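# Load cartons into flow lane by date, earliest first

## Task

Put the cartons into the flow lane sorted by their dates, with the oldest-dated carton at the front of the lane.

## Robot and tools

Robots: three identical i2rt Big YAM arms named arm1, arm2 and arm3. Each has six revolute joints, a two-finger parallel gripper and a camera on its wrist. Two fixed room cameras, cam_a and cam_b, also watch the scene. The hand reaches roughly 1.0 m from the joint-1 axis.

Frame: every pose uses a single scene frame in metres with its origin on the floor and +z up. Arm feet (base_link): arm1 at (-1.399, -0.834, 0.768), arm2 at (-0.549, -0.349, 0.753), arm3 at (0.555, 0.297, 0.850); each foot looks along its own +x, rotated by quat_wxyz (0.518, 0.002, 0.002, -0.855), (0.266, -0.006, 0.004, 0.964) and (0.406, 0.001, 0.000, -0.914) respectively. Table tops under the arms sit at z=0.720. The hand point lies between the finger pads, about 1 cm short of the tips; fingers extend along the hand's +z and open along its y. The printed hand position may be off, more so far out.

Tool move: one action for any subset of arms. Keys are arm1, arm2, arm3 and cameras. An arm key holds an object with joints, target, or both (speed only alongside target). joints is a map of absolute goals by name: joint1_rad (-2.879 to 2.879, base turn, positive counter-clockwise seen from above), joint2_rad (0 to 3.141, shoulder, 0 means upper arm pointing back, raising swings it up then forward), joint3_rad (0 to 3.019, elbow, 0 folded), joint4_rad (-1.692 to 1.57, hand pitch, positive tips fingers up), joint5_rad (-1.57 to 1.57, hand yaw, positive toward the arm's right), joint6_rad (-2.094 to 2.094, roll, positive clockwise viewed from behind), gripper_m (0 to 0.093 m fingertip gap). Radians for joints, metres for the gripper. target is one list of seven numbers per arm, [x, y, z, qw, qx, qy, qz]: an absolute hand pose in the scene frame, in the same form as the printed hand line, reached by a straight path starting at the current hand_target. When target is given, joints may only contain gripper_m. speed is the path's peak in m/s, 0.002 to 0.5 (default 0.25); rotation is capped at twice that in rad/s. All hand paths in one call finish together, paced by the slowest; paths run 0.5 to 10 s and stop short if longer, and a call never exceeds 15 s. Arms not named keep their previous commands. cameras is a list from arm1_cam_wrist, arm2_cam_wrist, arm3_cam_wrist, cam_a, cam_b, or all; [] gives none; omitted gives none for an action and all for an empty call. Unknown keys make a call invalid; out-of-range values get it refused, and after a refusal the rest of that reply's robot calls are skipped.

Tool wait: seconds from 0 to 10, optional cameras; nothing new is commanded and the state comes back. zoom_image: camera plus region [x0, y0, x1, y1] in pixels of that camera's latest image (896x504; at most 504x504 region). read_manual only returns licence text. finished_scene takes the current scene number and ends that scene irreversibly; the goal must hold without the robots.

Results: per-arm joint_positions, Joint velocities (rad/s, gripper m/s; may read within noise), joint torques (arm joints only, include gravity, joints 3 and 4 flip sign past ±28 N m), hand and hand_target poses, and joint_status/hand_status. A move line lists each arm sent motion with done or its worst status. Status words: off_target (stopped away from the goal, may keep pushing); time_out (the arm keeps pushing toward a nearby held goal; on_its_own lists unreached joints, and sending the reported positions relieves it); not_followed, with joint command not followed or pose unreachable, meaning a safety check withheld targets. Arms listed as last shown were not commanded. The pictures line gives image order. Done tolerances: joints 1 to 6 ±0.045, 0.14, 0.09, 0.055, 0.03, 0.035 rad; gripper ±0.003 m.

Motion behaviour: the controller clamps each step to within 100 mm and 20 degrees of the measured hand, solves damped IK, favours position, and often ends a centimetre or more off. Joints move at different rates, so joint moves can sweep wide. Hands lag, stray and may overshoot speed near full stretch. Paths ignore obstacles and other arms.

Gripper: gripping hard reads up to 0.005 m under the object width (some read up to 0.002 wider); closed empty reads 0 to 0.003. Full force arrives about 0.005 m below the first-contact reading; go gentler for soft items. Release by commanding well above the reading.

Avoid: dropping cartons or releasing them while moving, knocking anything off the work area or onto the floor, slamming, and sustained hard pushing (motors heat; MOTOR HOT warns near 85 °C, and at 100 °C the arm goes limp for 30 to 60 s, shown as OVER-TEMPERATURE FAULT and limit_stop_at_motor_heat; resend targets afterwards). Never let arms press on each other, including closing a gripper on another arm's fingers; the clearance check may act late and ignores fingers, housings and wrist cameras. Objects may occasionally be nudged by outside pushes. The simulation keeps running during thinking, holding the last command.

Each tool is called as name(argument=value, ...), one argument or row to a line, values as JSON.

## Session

move(
  cameras=["all"],
)

zoom_image(
  camera="cam_a",
  region=[340, 190, 620, 400],
)

zoom_image(
  camera="cam_b",
  region=[300, 130, 640, 360],
)

Scene clock: 0.00 s.
Joint torques (N m): no reading
Heat: arm1: hottest joint3_rad 37 °C; arm2: hottest joint3_rad 40 °C; arm3: hottest joint2_rad 35 °C.
Joint velocities: within noise
arm1.joint_positions: joint1_rad=-0.673 joint2_rad=+0.309 joint3_rad=+1.652 joint4_rad=-1.445 joint5_rad=+0.074 joint6_rad=+0.649 gripper_m=+0.09396
arm1.joint_status: not commanded
arm1.hand: x=-1.4166 y=-0.8303 z=+1.4250 quat_wxyz=(-0.314, -0.735, +0.110, +0.590) (m; scene frame)
arm1.hand_target: x=-1.4143 y=-0.8293 z=+1.4309 quat_wxyz=(-0.317, -0.730, +0.109, +0.595) (m; scene frame)
arm1.hand_status: not commanded
arm2.joint_positions: joint1_rad=+0.476 joint2_rad=+0.332 joint3_rad=+1.575 joint4_rad=-1.257 joint5_rad=-0.072 joint6_rad=+0.112 gripper_m=+0.09396
arm2.joint_status: not commanded
arm2.hand: x=-0.6104 y=-0.3497 z=+1.4288 quat_wxyz=(+0.047, +0.714, -0.041, -0.697) (m; scene frame)
arm2.hand_target: x=-0.6039 y=-0.3501 z=+1.4336 quat_wxyz=(+0.046, +0.708, -0.040, -0.704) (m; scene frame)
arm2.hand_status: not commanded
arm3.joint_positions: joint1_rad=-0.550 joint2_rad=+0.600 joint3_rad=+1.480 joint4_rad=-1.361 joint5_rad=+0.227 joint6_rad=+0.219 gripper_m=+0.09396
arm3.joint_status: not commanded
arm3.hand: x=+0.3456 y=+0.2770 z=+1.4325 quat_wxyz=(-0.035, -0.852, +0.030, +0.522) (m; scene frame)
arm3.hand_target: x=+0.3492 y=+0.2781 z=+1.4412 quat_wxyz=(-0.038, -0.846, +0.031, +0.530) (m; scene frame)
arm3.hand_status: not commanded
pictures: arm1_cam_wrist, arm2_cam_wrist, arm3_cam_wrist, cam_a, cam_b
camera_calibration:
arm1_cam_wrist: T_world_to_cam=[[-0.233768, 0.772482, -0.590444, 1.15493], [0.800646, -0.191608, -0.567673, 1.7818], [-0.551651, -0.60544, -0.573693, -0.343166], [0, 0, 0, 1]] pos_world=[-1.34591, -0.758522, 1.49653]
arm2_cam_wrist: T_world_to_cam=[[0.00677818, 0.992873, -0.118983, 0.519388], [0.585577, -0.100392, -0.804376, 1.47966], [-0.810588, -0.0642217, -0.582084, 0.437273], [0, 0, 0, 1]] pos_world=[-0.515525, -0.339059, 1.50653]
arm3_cam_wrist: T_world_to_cam=[[0.0199287, 0.99421, -0.105595, -0.130142], [0.894939, -0.0648257, -0.441454, 0.342875], [-0.445743, -0.0857034, -0.891049, 1.57725], [0, 0, 0, 1]] pos_world=[0.398788, 0.286791, 1.54302]

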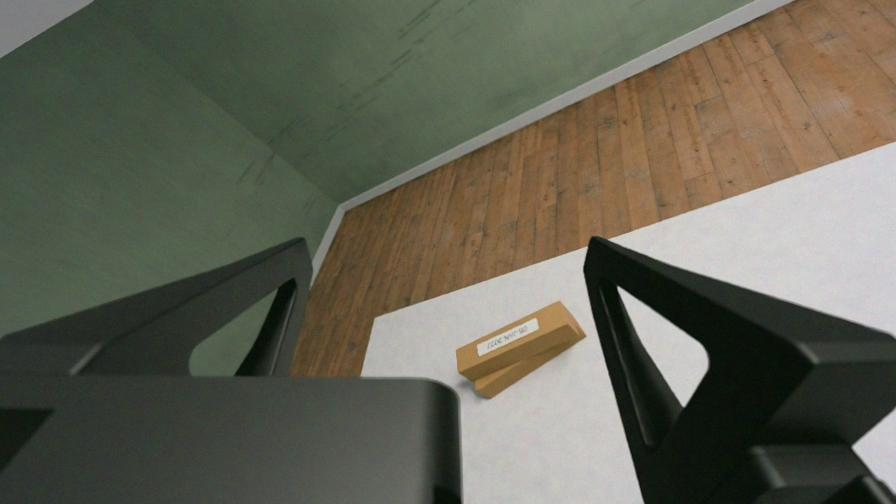

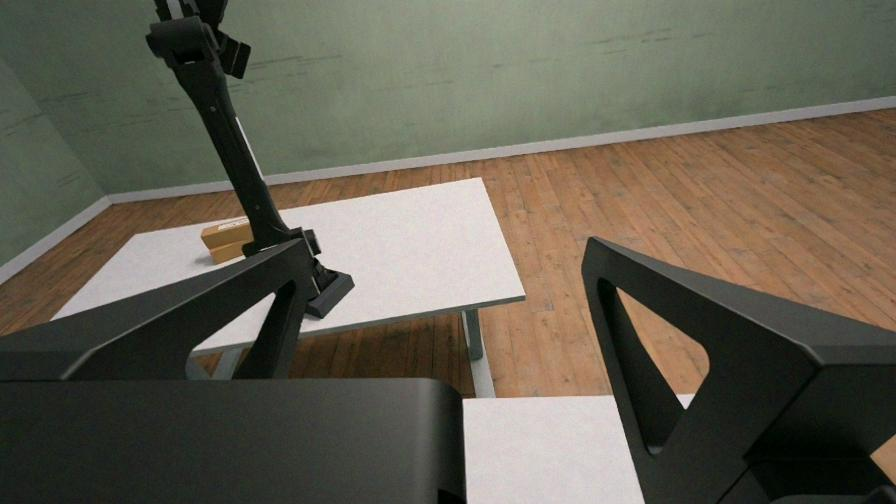

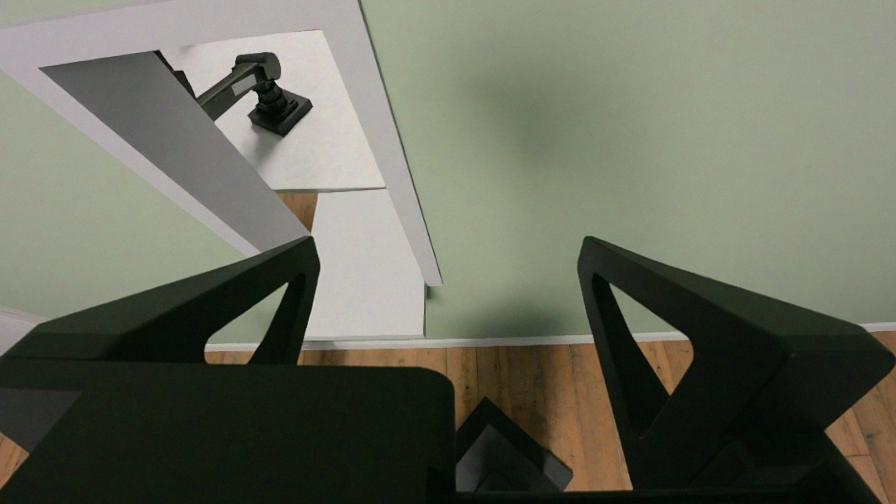

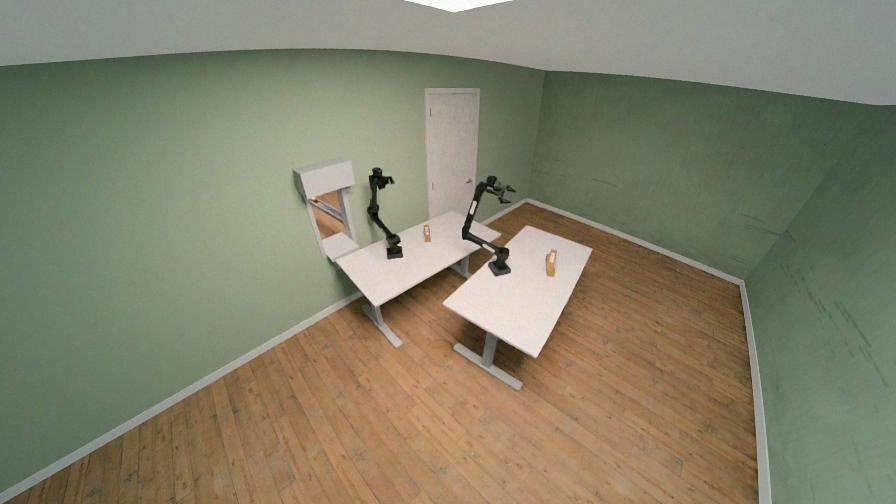

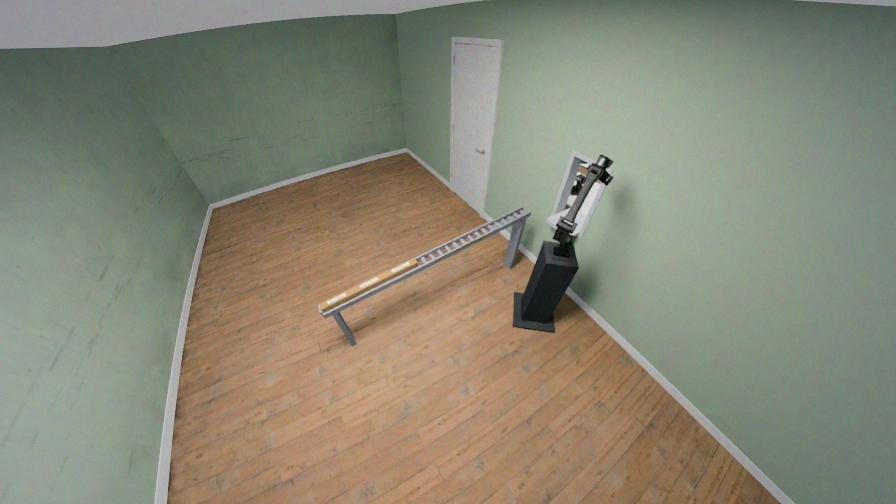

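Scaled by 1.800 from the camera's 896x504 image, which has a finer 1280x720 frame.

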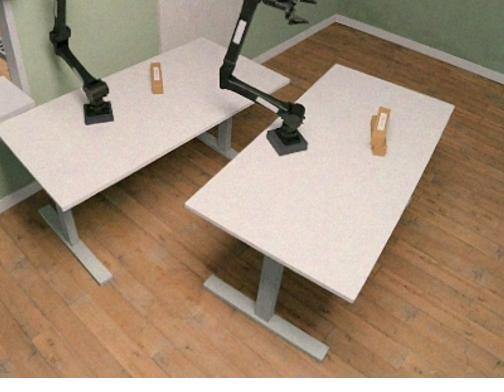

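Scaled by 1.482 from the camera's 896x504 image, which has a finer 1280x720 frame.

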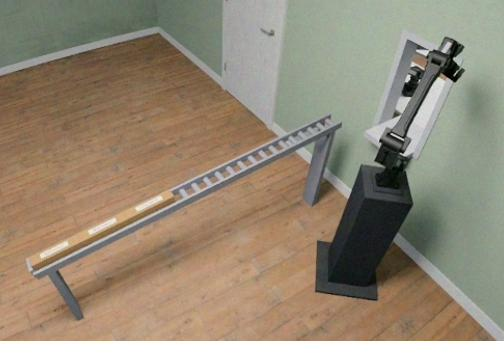

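zoom_image(
  camera="arm1_cam_wrist",
  region=[440, 290, 600, 410],
)

zoom_image(
  camera="cam_a",
  region=[400, 200, 580, 300],
)

zoom_image(
  camera="arm2_cam_wrist",
  region=[180, 200, 320, 290],
)

Scaled by 3.150 from the camera's 896x504 image, which has a finer 1280x720 frame.

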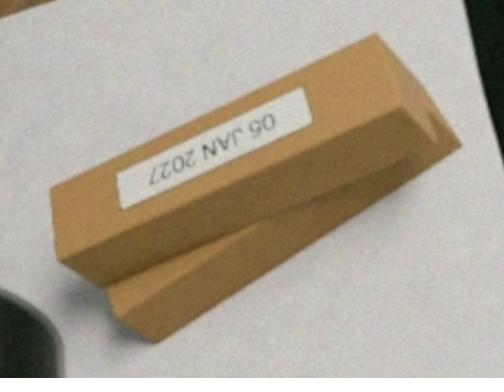

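Scaled by 2.800 from the camera's 896x504 image, which has a finer 1280x720 frame.

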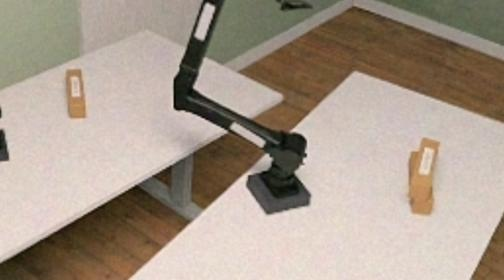

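Scaled by 3.600 from the camera's 896x504 image, which has a finer 1280x720 frame.

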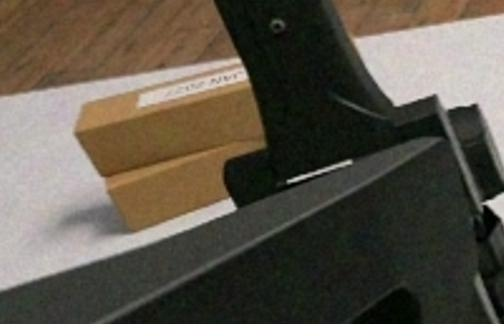

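move(
  arm1={"joints": {"joint1_rad": -0.19, "joint2_rad": 1.569, "joint3_rad": 1.434, "joint4_rad": -1.4355, "joint5_rad": 0, "joint6_rad": -1.045}},
  arm2={"joints": {"joint1_rad": 2.044, "joint2_rad": 1.052, "joint3_rad": 1.038, "joint4_rad": -0.876, "joint5_rad": 0, "joint6_rad": 0}},
  cameras=["arm1_cam_wrist", "arm2_cam_wrist"],
)

Scene clock: 44.33 s.
Joint torques (N m): arm1=[1.67 -15.85 9.55 0.28 -0.07 -0.09] | arm2=[0.44 -5.6 11.29 2.09 0.01 -0.11] | arm3=[0.03 2.32 10.56 1.94 0.11 0.04]
Heat: arm1: hottest joint3_rad 37 °C; arm2: hottest joint3_rad 41 °C; arm3: hottest joint3_rad 38 °C.
move: arm1 done; arm2 done
Joint velocities: within noise
arm1.joint_positions: joint1_rad=-0.204 joint2_rad=+1.574 joint3_rad=+1.420 joint4_rad=-1.441 joint5_rad=+0.001 joint6_rad=-1.036 gripper_m=+0.09399
arm1.joint_status: all done
arm1.hand: x=-1.6923 y=-1.1926 z=+0.9696 quat_wxyz=(+0.000, -0.573, -0.819, -0.015) (m; scene frame)
arm1.hand_target: x=-1.6902 y=-1.2009 z=+0.9768 quat_wxyz=(+0.001, -0.564, -0.826, -0.003) (m; scene frame)
arm1.hand_status: not commanded
arm2.joint_positions: joint1_rad=+2.036 joint2_rad=+1.052 joint3_rad=+1.036 joint4_rad=-0.887 joint5_rad=-0.001 joint6_rad=+0.010 gripper_m=+0.09398
arm2.joint_status: all done
arm2.hand: x=-0.5833 y=-0.7716 z=+1.0511 quat_wxyz=(+0.231, +0.695, +0.637, -0.239) (m; scene frame)
arm2.hand_target: x=-0.5804 y=-0.7744 z=+1.0544 quat_wxyz=(+0.235, +0.688, +0.642, -0.244) (m; scene frame)
arm2.hand_status: not commanded
arm3: as last shown
pictures: arm1_cam_wrist, arm2_cam_wrist
camera_calibration:
arm1_cam_wrist: T_world_to_cam=[[-0.936944, -0.34598, -0.0493238, -1.94715], [-0.295655, 0.709459, 0.639731, -0.276719], [-0.186341, 0.613975, -0.767015, 1.28411], [0, 0, 0, 1]] pos_world=[-1.6669, -1.26577, 1.06592]
arm2_cam_wrist: T_world_to_cam=[[-0.996322, 0.0855895, -0.00422848, -0.512584], [0.0856621, 0.993393, -0.0763745, 0.904756], [-0.00233632, -0.0764557, -0.99707, 1.11055], [0, 0, 0, 1]] pos_world=[-0.585607, -0.769998, 1.17423]

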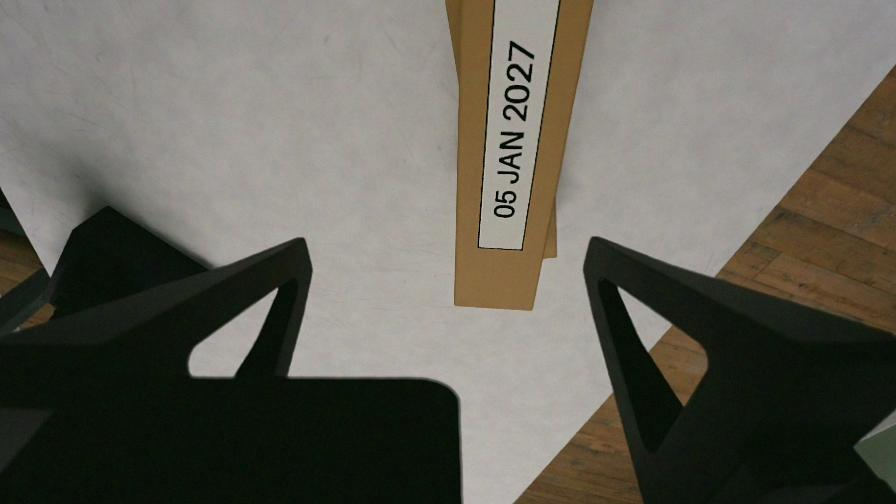

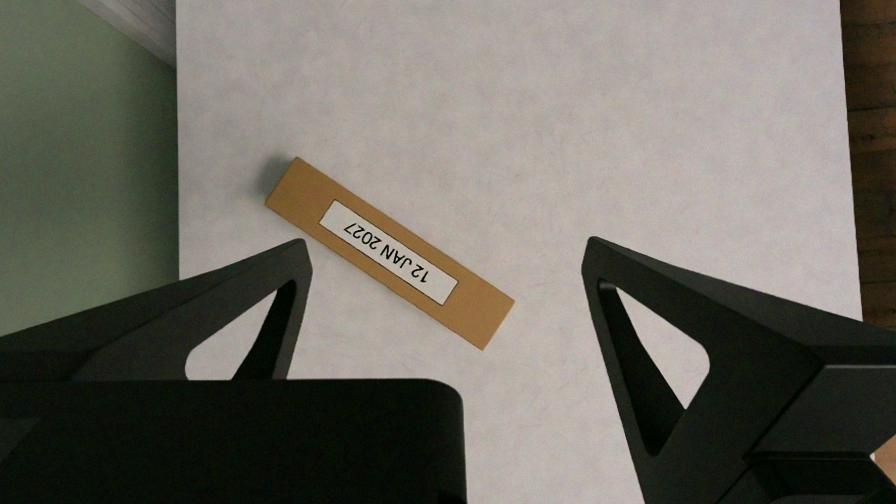

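move(
  arm1={"target": [-1.729, -1.177, 0.915, 0, 0.5714, 0.8206, 0], "speed": 0.25},
  cameras=["arm1_cam_wrist"],
)

Scene clock: 70.40 s.
Joint torques (N m): arm1=[0.73 -15.5 8.84 0.49 -0.09 -0.08] | arm2=[0.44 -5.54 11.28 2.1 0.01 -0.11] | arm3=[0.26 2.2 10.56 1.91 0.12 0.04]
Heat: arm1: hottest joint3_rad 40 °C; arm2: hottest joint3_rad 45 °C; arm3: hottest joint3_rad 39 °C.
move: arm1 done
Joint velocities: within noise
arm1.joint_positions: joint1_rad=-0.278 joint2_rad=+1.620 joint3_rad=+1.322 joint4_rad=-1.287 joint5_rad=+0.000 joint6_rad=-1.112 gripper_m=+0.09399
arm1.joint_status: not commanded
arm1.hand: x=-1.7229 y=-1.1754 z=+0.9123 quat_wxyz=(-0.001, -0.572, -0.820, -0.010) (m; scene frame)
arm1.hand_target: x=-1.7290 y=-1.1769 z=+0.9150 quat_wxyz=(+0.000, -0.571, -0.821, +0.000) (m; scene frame)
arm1.hand_status: done (0.007 m and 1.1 deg from the pose sent, 0.068 m and 1.7 deg at the start)
arm2, arm3: as last shown
pictures: arm1_cam_wrist
camera_calibration:
arm1_cam_wrist: T_world_to_cam=[[-0.936395, -0.348503, -0.0413444, -1.98199], [-0.294169, 0.715191, 0.634008, -0.24691], [-0.191385, 0.605845, -0.77222, 1.21041], [0, 0, 0, 1]] pos_world=[-1.6969, -1.24746, 1.0093]

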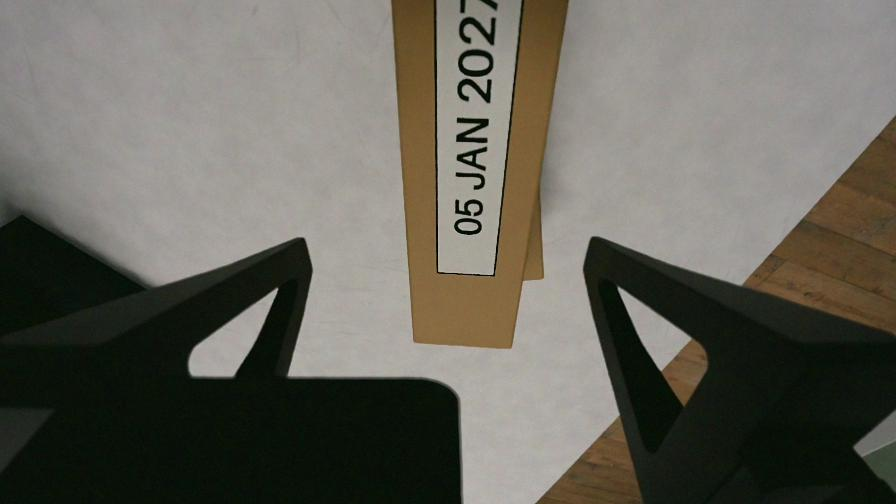

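move(
  arm1={"target": [-1.7255, -1.18, 0.822, 0, 0.5736, 0.8192, 0], "speed": 0.12},
  arm2={"joints": {"joint1_rad": 0.0, "joint2_rad": 0.8, "joint3_rad": 1.1, "joint4_rad": -1.15, "joint5_rad": 0, "joint6_rad": 0}},
)

move(
  arm1={"joints": {"gripper_m": 0.051}},
  cameras=["arm1_cam_wrist"],
)

Scene clock: 93.37 s.
Joint torques (N m): arm1=[0.73 -15.85 7.57 0.51 -0.11 0.1] | arm2=[-0.62 -1.9 15.01 1.21 -0.04 -0.11] | arm3=[0.32 2.37 10.56 1.95 0.12 0.04]
Heat: arm1: hottest joint3_rad 41 °C; arm2: hottest joint3_rad 48 °C; arm3: hottest joint3_rad 40 °C.
move: arm1 done; arm2 done
Joint velocities: within noise
arm1.joint_positions: joint1_rad=-0.278 joint2_rad=+1.714 joint3_rad=+1.186 joint4_rad=-1.050 joint5_rad=+0.000 joint6_rad=-1.113 gripper_m=+0.09399
arm1.joint_status: not commanded
arm1.hand: x=-1.7236 y=-1.1758 z=+0.8224 quat_wxyz=(+0.000, -0.572, -0.820, -0.006) (m; scene frame)
arm1.hand_target: x=-1.7255 y=-1.1800 z=+0.8221 quat_wxyz=(+0.000, -0.574, -0.819, +0.000) (m; scene frame)
arm1.hand_status: done (0.005 m and 0.8 deg from the pose sent, 0.091 m and 1.1 deg at the start)
arm2.joint_positions: joint1_rad=+0.009 joint2_rad=+0.802 joint3_rad=+1.047 joint4_rad=-1.140 joint5_rad=+0.000 joint6_rad=+0.010 gripper_m=+0.09400
arm2.joint_status: all done
arm2.hand: x=-0.8377 y=-0.1768 z=+1.0991 quat_wxyz=(-0.081, +0.911, -0.253, -0.314) (m; scene frame)
arm2.hand_target: x=-0.8384 y=-0.1728 z=+1.1260 quat_wxyz=(-0.090, +0.904, -0.251, -0.334) (m; scene frame)
arm2.hand_status: not commanded
arm3: as last shown
camera_calibration:
arm1_cam_wrist: T_world_to_cam=[[-0.9363, -0.349435, -0.035167, -1.99248], [-0.291718, 0.718054, 0.631901, -0.180332], [-0.195557, 0.601908, -0.774251, 1.13092], [0, 0, 0, 1]] pos_world=[-1.697, -1.24746, 0.919494]
arm2_cam_wrist: T_world_to_cam=[[0.516574, 0.85624, 0.00209187, 0.57979], [0.854743, -0.515524, -0.0604096, 0.699248], [-0.0506467, 0.0329941, -0.998171, 1.18337], [0, 0, 0, 1]] pos_world=[-0.837248, -0.175005, 1.22223]
arm3_cam_wrist: T_world_to_cam=[[0.0199287, 0.99421, -0.105595, -0.130142], [0.894939, -0.0648257, -0.441454, 0.342875], [-0.445743, -0.0857034, -0.891049, 1.57725], [0, 0, 0, 1]] pos_world=[0.398788, 0.286791, 1.54302]

Scene clock: 94.00 s.
Joint torques (N m): arm1=[0.73 -15.85 7.58 0.25 -0.05 0.09] | arm2=[-0.62 -1.9 14.99 1.16 -0.03 -0.11] | arm3=[0.32 2.2 10.61 1.89 0.11 0.06]
Heat: arm1: hottest joint3_rad 41 °C; arm2: hottest joint3_rad 48 °C; arm3: hottest joint3_rad 40 °C.
move: arm1 off_target
Joint velocities: within noise
arm1.joint_positions: joint1_rad=-0.278 joint2_rad=+1.714 joint3_rad=+1.186 joint4_rad=-1.042 joint5_rad=-0.002 joint6_rad=-1.111 gripper_m=+0.06003
arm1.joint_status: gripper_m off_target (ended at +0.06007, target +0.05100)
arm1.hand: x=-1.7249 y=-1.1775 z=+0.8224 quat_wxyz=(+0.000, -0.572, -0.820, -0.002) (m; scene frame)
arm1.hand_target: x=-1.7255 y=-1.1800 z=+0.8221 quat_wxyz=(+0.000, -0.574, -0.819, +0.000) (m; scene frame)
arm1.hand_status: not commanded
arm2.joint_positions: joint1_rad=+0.009 joint2_rad=+0.802 joint3_rad=+1.047 joint4_rad=-1.141 joint5_rad=+0.000 joint6_rad=+0.010 gripper_m=+0.09400
arm2.joint_status: not commanded
arm2.hand: x=-0.8376 y=-0.1768 z=+1.0990 quat_wxyz=(-0.081, +0.911, -0.253, -0.314) (m; scene frame)
arm2.hand_target: x=-0.8383 y=-0.1729 z=+1.1259 quat_wxyz=(-0.090, +0.904, -0.251, -0.334) (m; scene frame)
arm2.hand_status: not commanded
arm3: as last shown
pictures: arm1_cam_wrist
camera_calibration:
arm1_cam_wrist: T_world_to_cam=[[-0.936995, -0.348212, -0.0280688, -1.99984], [-0.287455, 0.722853, 0.628374, -0.163648], [-0.198518, 0.596852, -0.777405, 1.1232], [0, 0, 0, 1]] pos_world=[-1.6979, -1.24846, 0.919884]

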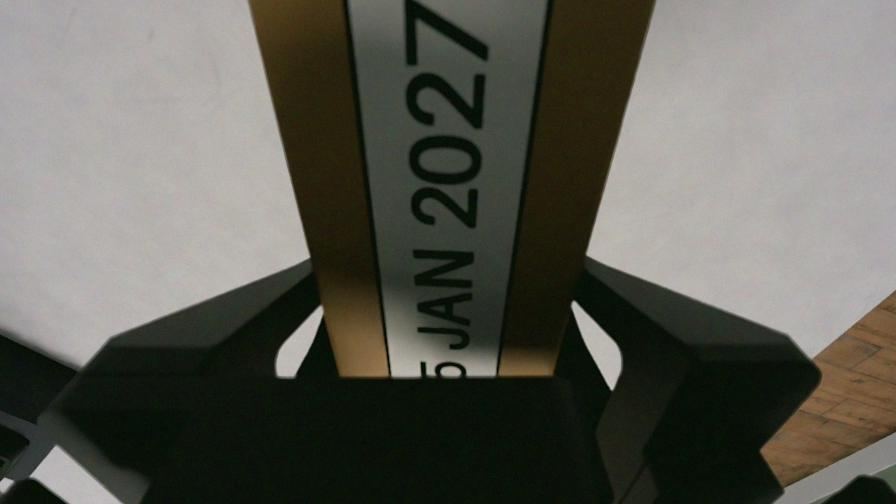

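move(
  arm1={"target": [-1.7255, -1.18, 0.90, 0, 0.5736, 0.8192, 0], "speed": 0.25},
)

move(
  arm1={"target": [-1.575, -1.126, 1.01, 0, 0.5736, 0.8192, 0], "speed": 0.3},
  cameras=["arm1_cam_wrist"],
)

Scene clock: 97.83 s.
Joint torques (N m): arm1=[0.67 -18.26 12.81 -0.32 -0.07 0.04] | arm2=[-0.67 -1.9 14.99 1.17 -0.03 -0.11] | arm3=[0.26 2.14 10.56 1.88 0.12 0.06]
Heat: arm1: hottest joint3_rad 41 °C; arm2: hottest joint3_rad 49 °C; arm3: hottest joint3_rad 40 °C.
move: arm1 off_target
Joint velocities: within noise
arm1.joint_positions: joint1_rad=-0.278 joint2_rad=+1.658 joint3_rad=+1.227 joint4_rad=-1.222 joint5_rad=-0.001 joint6_rad=-1.109 gripper_m=+0.06004
arm1.joint_status: not commanded
arm1.hand: x=-1.7085 y=-1.1602 z=+0.8624 quat_wxyz=(-0.006, -0.573, -0.818, -0.043) (m; scene frame)
arm1.hand_target: x=-1.7239 y=-1.1783 z=+0.9003 quat_wxyz=(+0.000, -0.573, -0.819, +0.000) (m; scene frame)
arm1.hand_status: off_target (0.046 m and 5.0 deg from the pose sent, 0.078 m and 0.3 deg at the start)
arm2, arm3: as last shown
arm2.hand_target: x=-0.8384 y=-0.1729 z=+1.1260 quat_wxyz=(-0.090, +0.904, -0.251, -0.334) (m; scene frame)
camera_calibration:
arm1_cam_wrist: T_world_to_cam=[[-0.934247, -0.34164, -0.102294, -1.90103], [-0.322002, 0.684805, 0.653726, -0.321605], [-0.153287, 0.64368, -0.749786, 1.25504], [0, 0, 0, 1]] pos_world=[-1.68721, -1.23708, 0.956786]
arm2_cam_wrist: T_world_to_cam=[[0.516573, 0.856241, 0.0020762, 0.579809], [0.854762, -0.515535, -0.0600464, 0.698811], [-0.0503438, 0.032793, -0.998193, 1.18351], [0, 0, 0, 1]] pos_world=[-0.837248, -0.175005, 1.22213]
arm3_cam_wrist: T_world_to_cam=[[0.0199287, 0.99421, -0.105595, -0.130142], [0.894939, -0.0648257, -0.441454, 0.342875], [-0.445743, -0.0857034, -0.891049, 1.57725], [0, 0, 0, 1]] pos_world=[0.398788, 0.286791, 1.54302]

Scene clock: 99.50 s.
Joint torques (N m): arm1=[1.96 -10.75 10.81 -0.29 -0.02 0.11] | arm2=[-0.67 -1.9 14.99 1.16 -0.04 -0.11] | arm3=[0.09 2.32 10.61 1.88 0.11 0.05]
Heat: arm1: hottest joint3_rad 41 °C; arm2: hottest joint3_rad 50 °C; arm3: hottest joint3_rad 40 °C.
move: arm1 off_target
Joint velocities: within noise
arm1.joint_positions: joint1_rad=-0.080 joint2_rad=+1.238 joint3_rad=+1.143 joint4_rad=-1.503 joint5_rad=-0.001 joint6_rad=-0.902 gripper_m=+0.06004
arm1.joint_status: not commanded
arm1.hand: x=-1.5780 y=-1.1195 z=+0.9942 quat_wxyz=(+0.001, -0.577, -0.817, -0.016) (m; scene frame)
arm1.hand_target: x=-1.5749 y=-1.1256 z=+1.0098 quat_wxyz=(+0.000, -0.574, -0.819, +0.000) (m; scene frame)
arm1.hand_status: off_target (0.017 m and 2.0 deg from the pose sent, 0.202 m and 5.0 deg at the start)
arm2, arm3: as last shown
pictures: arm1_cam_wrist
camera_calibration:
arm1_cam_wrist: T_world_to_cam=[[-0.940205, -0.3368, -0.0508065, -1.80688], [-0.289153, 0.7104, 0.641655, -0.301118], [-0.180016, 0.617978, -0.765308, 1.29217], [0, 0, 0, 1]] pos_world=[-1.55329, -1.19317, 1.09032]

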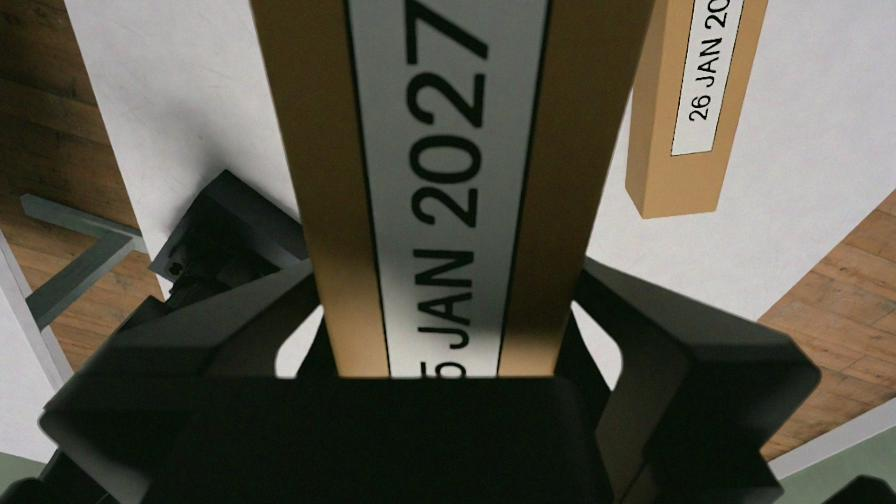

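move(
  arm1={"joints": {"joint1_rad": 2.588, "joint2_rad": 2.213, "joint3_rad": 2.251, "joint4_rad": -1.609, "joint5_rad": 0, "joint6_rad": 0}},
  cameras=["arm1_cam_wrist", "cam_a"],
)

Scene clock: 117.37 s.
Joint torques (N m): arm1=[1.49 -30.1 12.4 -0.43 0.04 0] | arm2=[-0.62 -1.96 15.01 1.17 -0.03 -0.11] | arm3=[0.21 2.37 10.54 1.85 0.11 0.04]
Heat: arm1: hottest joint3_rad 43 °C; arm2: hottest joint3_rad 53 °C; arm3: hottest joint3_rad 40 °C.
move: arm1 done
Joint velocities: within noise
arm1.joint_positions: joint1_rad=+2.584 joint2_rad=+2.271 joint3_rad=+2.201 joint4_rad=-1.597 joint5_rad=+0.000 joint6_rad=+0.003 gripper_m=+0.06010
arm1.joint_status: all done
arm1.hand: x=-0.8165 y=-0.4928 z=+0.8756 quat_wxyz=(+0.045, +0.261, -0.964, +0.011) (m; scene frame)
arm1.hand_target: x=-0.8101 y=-0.4856 z=+0.9326 quat_wxyz=(-0.002, +0.265, -0.964, -0.002) (m; scene frame)
arm1.hand_status: not commanded
arm2, arm3: as last shown
pictures: arm1_cam_wrist, cam_a
camera_calibration:
arm1_cam_wrist: T_world_to_cam=[[0.506064, -0.862045, -0.027873, 0.0161103], [-0.609869, -0.380502, 0.695182, -1.29632], [-0.609884, -0.334808, -0.718293, 0.0895426], [0, 0, 0, 1]] pos_world=[-0.74413, -0.449386, 0.965948]

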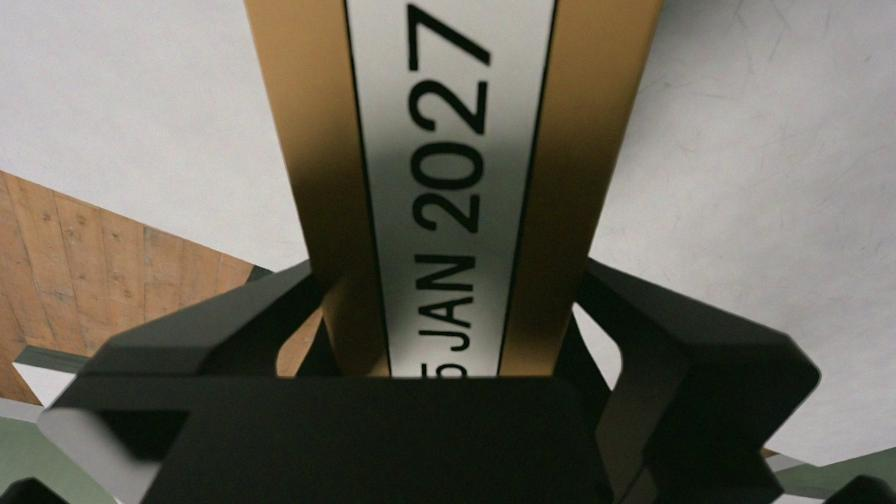

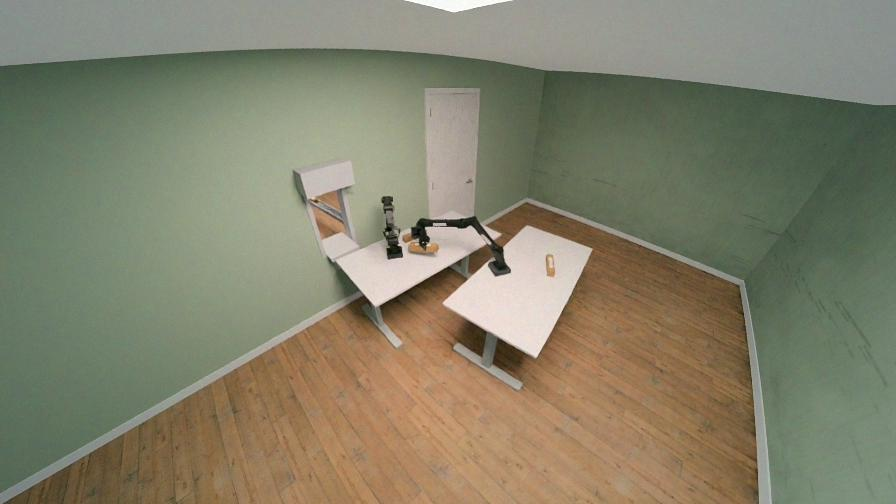

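move(
  arm1={"target": [-0.81, -0.484, 0.812, 0, 0.2588, -0.9659, 0], "speed": 0.15},
)

move(
  arm1={"target": [-0.81, -0.484, 0.776, 0, 0.2588, -0.9659, 0], "speed": 0.08},
)

Scene clock: 122.37 s.
Joint torques (N m): arm1=[1.61 -27.75 9.35 0.32 0.16 0.12] | arm2=[-0.62 -1.9 15.01 1.17 -0.04 -0.11] | arm3=[0.21 2.43 10.51 1.85 0.11 0.05]
Heat: arm1: hottest joint3_rad 43 °C; arm2: hottest joint3_rad 54 °C; arm3: hottest joint3_rad 40 °C.
move: arm1 off_target
Joint velocities: within noise
arm1.joint_positions: joint1_rad=+2.584 joint2_rad=+2.289 joint3_rad=+2.000 joint4_rad=-1.340 joint5_rad=+0.001 joint6_rad=+0.006 gripper_m=+0.06010
arm1.joint_status: not commanded
arm1.hand: x=-0.8173 y=-0.4930 z=+0.7872 quat_wxyz=(+0.026, +0.260, -0.965, +0.006) (m; scene frame)
arm1.hand_target: x=-0.8105 y=-0.4843 z=+0.8120 quat_wxyz=(+0.000, +0.259, -0.966, +0.000) (m; scene frame)
arm1.hand_status: off_target (0.027 m and 3.1 deg from the pose sent, 0.064 m and 5.3 deg at the start)
arm2: as last shown
arm3.joint_positions: joint1_rad=-0.550 joint2_rad=+0.600 joint3_rad=+1.480 joint4_rad=-1.361 joint5_rad=+0.227 joint6_rad=+0.219 gripper_m=+0.09396
arm3.joint_status: not commanded
arm3.hand: x=+0.3456 y=+0.2770 z=+1.4325 quat_wxyz=(-0.035, -0.852, +0.030, +0.522) (m; scene frame)
arm3.hand_target: x=+0.3492 y=+0.2781 z=+1.4412 quat_wxyz=(-0.038, -0.846, +0.031, +0.530) (m; scene frame)
arm3.hand_status: not commanded
camera_calibration:
arm1_cam_wrist: T_world_to_cam=[[0.503927, -0.863324, -0.0270123, 0.0107796], [-0.63396, -0.390925, 0.667288, -1.23833], [-0.586645, -0.319139, -0.74431, 0.0726952], [0, 0, 0, 1]] pos_world=[-0.747836, -0.451587, 0.88072]
arm2_cam_wrist: T_world_to_cam=[[0.516573, 0.856241, 0.0020762, 0.579809], [0.854762, -0.515535, -0.0600464, 0.698811], [-0.0503438, 0.032793, -0.998193, 1.18351], [0, 0, 0, 1]] pos_world=[-0.837248, -0.175005, 1.22213]
arm3_cam_wrist: T_world_to_cam=[[0.0199287, 0.99421, -0.105595, -0.130142], [0.894939, -0.0648257, -0.441454, 0.342875], [-0.445743, -0.0857034, -0.891049, 1.57725], [0, 0, 0, 1]] pos_world=[0.398788, 0.286791, 1.54302]

Scene clock: 123.40 s.
Joint torques (N m): arm1=[1.49 -25.05 8.36 0.51 0.17 0.12] | arm2=[-0.67 -1.9 14.99 1.16 -0.03 -0.11] | arm3=[0.09 2.37 10.61 1.83 0.1 0.06]
Heat: arm1: hottest joint3_rad 43 °C; arm2: hottest joint3_rad 54 °C; arm3: hottest joint3_rad 40 °C.
move: arm1 done
Joint velocities: within noise
arm1.joint_positions: joint1_rad=+2.584 joint2_rad=+2.289 joint3_rad=+1.973 joint4_rad=-1.269 joint5_rad=+0.001 joint6_rad=+0.006 gripper_m=+0.06010
arm1.joint_status: not commanded
arm1.hand: x=-0.8106 y=-0.4890 z=+0.7771 quat_wxyz=(+0.005, +0.260, -0.966, +0.000) (m; scene frame)
arm1.hand_target: x=-0.8101 y=-0.4840 z=+0.7759 quat_wxyz=(+0.000, +0.259, -0.966, +0.000) (m; scene frame)
arm1.hand_status: done (0.005 m and 0.6 deg from the pose sent, 0.016 m and 3.1 deg at the start)
arm2, arm3: as last shown
camera_calibration:
arm1_cam_wrist: T_world_to_cam=[[0.504816, -0.862802, -0.0270752, 0.0115441], [-0.658661, -0.405269, 0.633974, -1.22697], [-0.557967, -0.302207, -0.772881, 0.124094], [0, 0, 0, 1]] pos_world=[-0.744744, -0.449791, 0.874088]
arm2_cam_wrist: T_world_to_cam=[[0.516573, 0.856241, 0.0020762, 0.579809], [0.854762, -0.515535, -0.0600464, 0.698811], [-0.0503438, 0.032793, -0.998193, 1.18351], [0, 0, 0, 1]] pos_world=[-0.837248, -0.175005, 1.22213]
arm3_cam_wrist: T_world_to_cam=[[0.0199287, 0.99421, -0.105595, -0.130142], [0.894939, -0.0648257, -0.441454, 0.342875], [-0.445743, -0.0857034, -0.891049, 1.57725], [0, 0, 0, 1]] pos_world=[0.398788, 0.286791, 1.54302]

move(
  arm1={"target": [-0.8106, -0.488, 0.779, 0, 0.2588, -0.9659, 0], "speed": 0.1},
)

move(
  arm1={"joints": {"gripper_m": 0.09}},
)

move(
  arm1={"target": [-0.825, -0.495, 0.90, 0, 0.2588, -0.9659, 0], "speed": 0.2},
  arm3={"joints": {"joint1_rad": -0.064, "joint2_rad": 1.548, "joint3_rad": 1.101, "joint4_rad": -1.124, "joint5_rad": 0, "joint6_rad": 0.771, "gripper_m": 0.09}},
  cameras=["arm1_cam_wrist"],
)

Scene clock: 128.17 s.
Joint torques (N m): arm1=[1.08 -25.93 7.98 0.24 0.17 0.08] | arm2=[-0.73 -1.9 14.99 1.18 -0.04 -0.11] | arm3=[0.09 2.32 10.59 1.91 0.11 0.04]
Heat: arm1: hottest joint3_rad 43 °C; arm2: hottest joint3_rad 55 °C; arm3: hottest joint3_rad 40 °C.
move: arm1 done
Joint velocities: within noise
arm1.joint_positions: joint1_rad=+2.584 joint2_rad=+2.289 joint3_rad=+1.967 joint4_rad=-1.263 joint5_rad=+0.001 joint6_rad=+0.006 gripper_m=+0.06010
arm1.joint_status: not commanded
arm1.hand: x=-0.8111 y=-0.4894 z=+0.7749 quat_wxyz=(+0.005, +0.260, -0.966, +0.000) (m; scene frame)
arm1.hand_target: x=-0.8107 y=-0.4880 z=+0.7788 quat_wxyz=(+0.000, +0.259, -0.966, +0.000) (m; scene frame)
arm1.hand_status: done (0.004 m and 0.6 deg from the pose sent, 0.002 m and 0.6 deg at the start)
arm2, arm3: as last shown
camera_calibration:
arm1_cam_wrist: T_world_to_cam=[[0.504848, -0.862785, -0.027014, 0.011507], [-0.658871, -0.405371, 0.63369, -1.22605], [-0.557689, -0.302119, -0.773115, 0.122418], [0, 0, 0, 1]] pos_world=[-0.745344, -0.450091, 0.871888]
arm2_cam_wrist: T_world_to_cam=[[0.516573, 0.856241, 0.0020762, 0.579809], [0.854762, -0.515535, -0.0600464, 0.698811], [-0.0503438, 0.032793, -0.998193, 1.18351], [0, 0, 0, 1]] pos_world=[-0.837248, -0.175005, 1.22213]
arm3_cam_wrist: T_world_to_cam=[[0.0199287, 0.99421, -0.105595, -0.130142], [0.894939, -0.0648257, -0.441454, 0.342875], [-0.445743, -0.0857034, -0.891049, 1.57725], [0, 0, 0, 1]] pos_world=[0.398788, 0.286791, 1.54302]

Scene clock: 128.80 s.
Joint torques (N m): arm1=[1.14 -25.93 8.29 0.23 0.14 0.08] | arm2=[-0.67 -1.9 14.99 1.18 -0.04 -0.11] | arm3=[0.21 2.26 10.61 1.87 0.12 0.06]
Heat: arm1: hottest joint3_rad 43 °C; arm2: hottest joint3_rad 55 °C; arm3: hottest joint3_rad 40 °C.
move: arm1 done
Joint velocities: within noise
arm1.joint_positions: joint1_rad=+2.584 joint2_rad=+2.289 joint3_rad=+1.963 joint4_rad=-1.263 joint5_rad=+0.002 joint6_rad=+0.006 gripper_m=+0.08984
arm1.joint_status: all done
arm1.hand: x=-0.8124 y=-0.4902 z=+0.7734 quat_wxyz=(+0.007, +0.260, -0.966, +0.001) (m; scene frame)
arm1.hand_target: x=-0.8106 y=-0.4880 z=+0.7789 quat_wxyz=(+0.000, +0.259, -0.966, +0.000) (m; scene frame)
arm1.hand_status: not commanded
arm2, arm3: as last shown
camera_calibration:
arm1_cam_wrist: T_world_to_cam=[[0.505072, -0.862677, -0.0262754, 0.0110185], [-0.656662, -0.403856, 0.636943, -1.22631], [-0.560087, -0.304448, -0.770463, 0.115143], [0, 0, 0, 1]] pos_world=[-0.746343, -0.450691, 0.87009]
arm2_cam_wrist: T_world_to_cam=[[0.516573, 0.856241, 0.0020762, 0.579809], [0.854762, -0.515535, -0.0600464, 0.698811], [-0.0503438, 0.032793, -0.998193, 1.18351], [0, 0, 0, 1]] pos_world=[-0.837248, -0.175005, 1.22213]
arm3_cam_wrist: T_world_to_cam=[[0.0199287, 0.99421, -0.105595, -0.130142], [0.894939, -0.0648257, -0.441454, 0.342875], [-0.445743, -0.0857034, -0.891049, 1.57725], [0, 0, 0, 1]] pos_world=[0.398788, 0.286791, 1.54302]

Scene clock: 130.43 s.
Joint torques (N m): arm1=[1.32 -24.18 12.37 -0.28 0.14 0.11] | arm2=[-0.67 -1.9 14.99 1.17 -0.04 -0.11] | arm3=[0.62 -14.56 11.3 0.61 0.05 0.14]
Heat: arm1: hottest joint3_rad 43 °C; arm2: hottest joint3_rad 55 °C; arm3: hottest joint3_rad 40 °C.
move: arm1 off_target; arm3 done
Joint velocities: within noise
arm1.joint_positions: joint1_rad=+2.584 joint2_rad=+2.152 joint3_rad=+2.010 joint4_rad=-1.474 joint5_rad=+0.002 joint6_rad=+0.006 gripper_m=+0.08992
arm1.joint_status: not commanded
arm1.hand: x=-0.8350 y=-0.5040 z=+0.8808 quat_wxyz=(+0.020, +0.260, -0.965, +0.005) (m; scene frame)
arm1.hand_target: x=-0.8258 y=-0.4955 z=+0.9000 quat_wxyz=(+0.000, +0.259, -0.966, +0.000) (m; scene frame)
arm1.hand_status: off_target (0.023 m and 2.3 deg from the pose sent, 0.127 m and 0.8 deg at the start)
arm2.joint_positions: joint1_rad=+0.009 joint2_rad=+0.802 joint3_rad=+1.047 joint4_rad=-1.141 joint5_rad=+0.000 joint6_rad=+0.010 gripper_m=+0.09400
arm2.joint_status: not commanded
arm2.hand: x=-0.8376 y=-0.1768 z=+1.0990 quat_wxyz=(-0.081, +0.911, -0.253, -0.314) (m; scene frame)
arm2.hand_target: x=-0.8384 y=-0.1729 z=+1.1260 quat_wxyz=(-0.090, +0.904, -0.251, -0.334) (m; scene frame)
arm2.hand_status: not commanded
arm3.joint_positions: joint1_rad=-0.068 joint2_rad=+1.527 joint3_rad=+1.086 joint4_rad=-1.131 joint5_rad=+0.001 joint6_rad=+0.762 gripper_m=+0.09009
arm3.joint_status: all done
arm3.hand: x=+0.2529 y=+0.0072 z=+0.9526 quat_wxyz=(+0.000, -1.000, -0.003, -0.001) (m; scene frame)
arm3.hand_target: x=+0.2491 y=+0.0007 z=+0.9492 quat_wxyz=(+0.000, -1.000, -0.001, -0.001) (m; scene frame)
arm3.hand_status: not commanded
pictures: arm1_cam_wrist
camera_calibration:
arm1_cam_wrist: T_world_to_cam=[[0.504574, -0.862969, -0.026251, 0.0128488], [-0.641458, -0.395062, 0.657615, -1.31616], [-0.577872, -0.314977, -0.752897, 0.145368], [0, 0, 0, 1]] pos_world=[-0.766739, -0.463088, 0.97531]

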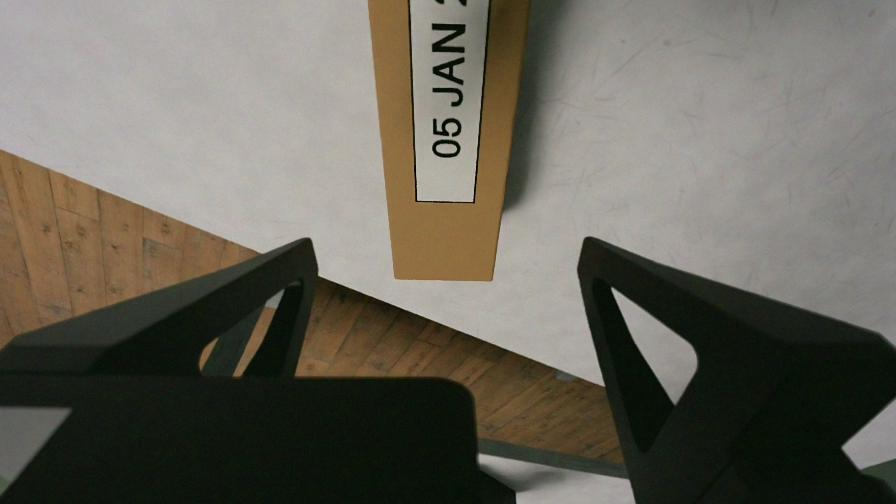

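move(
  arm1={"joints": {"joint1_rad": -0.2705, "joint2_rad": 1.637, "joint3_rad": 1.301, "joint4_rad": -1.2345, "joint5_rad": 0, "joint6_rad": -1.304, "gripper_m": 0.09}},
  arm2={"joints": {"joint1_rad": 0.2, "joint2_rad": 1.146, "joint3_rad": 0.95, "joint4_rad": -1.358, "joint5_rad": 0, "joint6_rad": -0.037, "gripper_m": 0.09}},
)

move(
  arm2={"joints": {"joint1_rad": 1.026, "joint2_rad": 1.146, "joint3_rad": 0.933, "joint4_rad": -1.358, "joint5_rad": 0, "joint6_rad": -0.037}},
  cameras=["arm1_cam_wrist", "arm2_cam_wrist"],
)

Scene clock: 153.90 s.
Joint torques (N m): arm1=[-0.56 -17.61 8.08 -0.08 -0.08 -0.07] | arm2=[0.5 -5.95 9.25 0.01 -0.02 -0.12] | arm3=[0.67 -14.51 11.33 0.61 0.07 0.14]
Heat: arm1: hottest joint3_rad 43 °C; arm2: hottest joint3_rad 57 °C; arm3: hottest joint3_rad 42 °C.
move: arm1 done; arm2 done
Joint velocities: within noise
arm1.joint_positions: joint1_rad=-0.266 joint2_rad=+1.657 joint3_rad=+1.300 joint4_rad=-1.231 joint5_rad=+0.001 joint6_rad=-1.295 gripper_m=+0.08996
arm1.joint_status: all done
arm1.hand: x=-1.7226 y=-1.1831 z=+0.8877 quat_wxyz=(-0.001, -0.489, -0.872, -0.011) (m; scene frame)
arm1.hand_target: x=-1.7237 y=-1.1816 z=+0.8972 quat_wxyz=(+0.000, -0.488, -0.873, -0.003) (m; scene frame)
arm1.hand_status: not commanded
arm2.joint_positions: joint1_rad=+0.193 joint2_rad=+1.148 joint3_rad=+0.958 joint4_rad=-1.349 joint5_rad=+0.000 joint6_rad=-0.026 gripper_m=+0.09008
arm2.joint_status: all done
arm2.hand: x=-0.8428 y=-0.2409 z=+0.9349 quat_wxyz=(+0.002, +0.987, -0.160, -0.010) (m; scene frame)
arm2.hand_target: x=-0.8393 y=-0.2445 z=+0.9326 quat_wxyz=(+0.004, +0.989, -0.151, -0.003) (m; scene frame)
arm2.hand_status: not commanded
arm3: as last shown
arm3.joint_positions: joint1_rad=-0.068 joint2_rad=+1.527 joint3_rad=+1.086 joint4_rad=-1.131 joint5_rad=+0.001 joint6_rad=+0.763 gripper_m=+0.09009
arm3.hand_target: x=+0.2491 y=+0.0007 z=+0.9492 quat_wxyz=(+0.000, -1.000, +0.000, -0.001) (m; scene frame)
camera_calibration:
arm1_cam_wrist: T_world_to_cam=[[-0.850761, -0.523572, -0.0455741, -2.04123], [-0.430106, 0.643798, 0.632877, -0.543177], [-0.302016, 0.558029, -0.77291, 0.949618], [0, 0, 0, 1]] pos_world=[-1.68342, -1.24895, 0.984706]
arm2_cam_wrist: T_world_to_cam=[[0.311067, 0.950373, 0.00535986, 0.484094], [0.792848, -0.262609, 0.549935, 0.0988721], [0.524051, -0.166817, -0.83519, 1.30524], [0, 0, 0, 1]] pos_world=[-0.912987, -0.216369, 1.03315]
arm3_cam_wrist: T_world_to_cam=[[0.0108088, 0.99994, -0.00167203, -0.00739196], [0.802219, -0.00767334, 0.596981, -0.769697], [0.596932, -0.007794, -0.802254, 0.73636], [0, 0, 0, 1]] pos_world=[0.177988, 0.00722456, 1.05023]

Scene clock: 155.40 s.
Joint torques (N m): arm1=[0.26 -17.61 8.08 -0.08 -0.07 -0.06] | arm2=[0.5 -5.83 8.38 -0.01 0 -0.12] | arm3=[0.44 -14.45 11.29 0.62 0.07 0.14]
Heat: arm1: hottest joint3_rad 44 °C; arm2: hottest joint3_rad 57 °C; arm3: hottest joint3_rad 42 °C.
move: arm2 done
Joint velocities: within noise
arm1, arm3: as last shown
arm2.joint_positions: joint1_rad=+1.018 joint2_rad=+1.148 joint3_rad=+0.951 joint4_rad=-1.349 joint5_rad=+0.000 joint6_rad=-0.027 gripper_m=+0.09008
arm2.joint_status: all done
arm2.hand: x=-0.8248 y=-0.4890 z=+0.9354 quat_wxyz=(+0.010, +0.968, +0.250, -0.009) (m; scene frame)
arm2.hand_target: x=-0.8165 y=-0.4873 z=+0.9291 quat_wxyz=(+0.007, +0.966, +0.259, +0.003) (m; scene frame)
arm2.hand_status: not commanded
arm3.hand_target: x=+0.2491 y=+0.0007 z=+0.9492 quat_wxyz=(+0.000, -1.000, -0.001, -0.001) (m; scene frame)
pictures: arm1_cam_wrist, arm2_cam_wrist
camera_calibration:
arm1_cam_wrist: T_world_to_cam=[[-0.850761, -0.523572, -0.0455741, -2.04123], [-0.430106, 0.643798, 0.632877, -0.543177], [-0.302016, 0.558029, -0.77291, 0.949618], [0, 0, 0, 1]] pos_world=[-1.68342, -1.24895, 0.984706]
arm2_cam_wrist: T_world_to_cam=[[-0.488455, 0.872588, -0.00146875, 0.0231983], [0.730048, 0.409586, 0.547055, 0.298664], [0.477955, 0.26614, -0.837095, 1.4303], [0, 0, 0, 1]] pos_world=[-0.890328, -0.523232, 1.03395]

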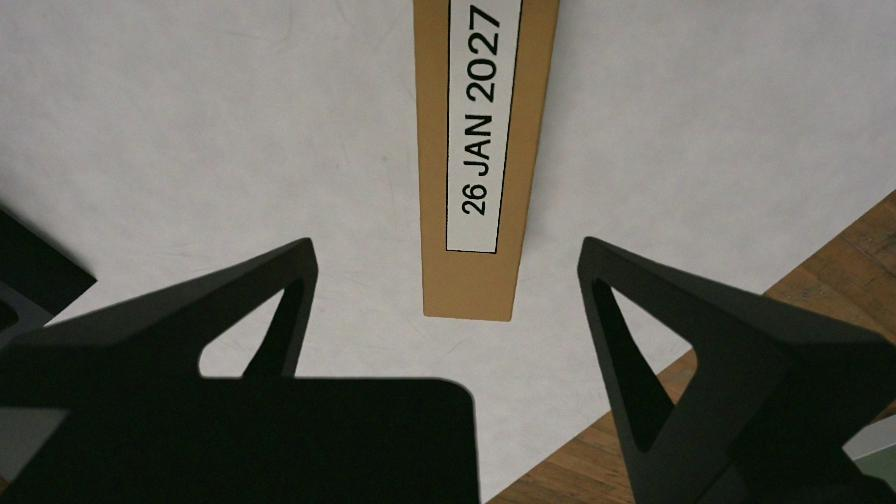

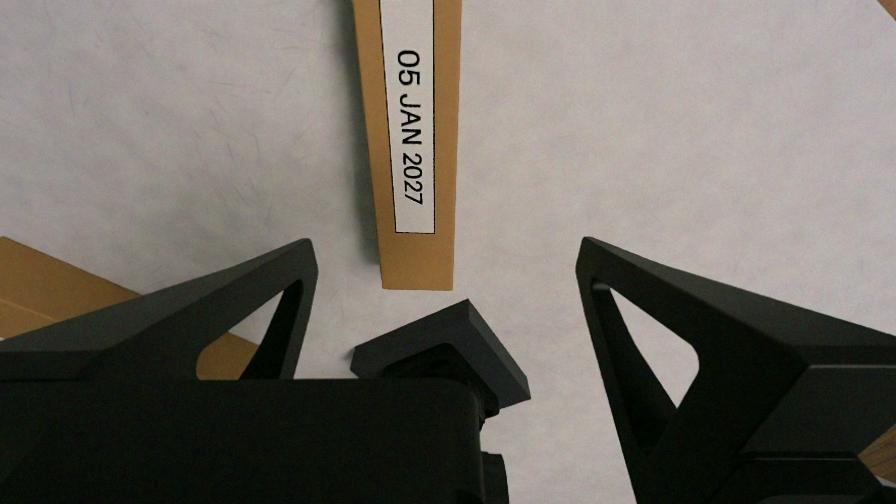

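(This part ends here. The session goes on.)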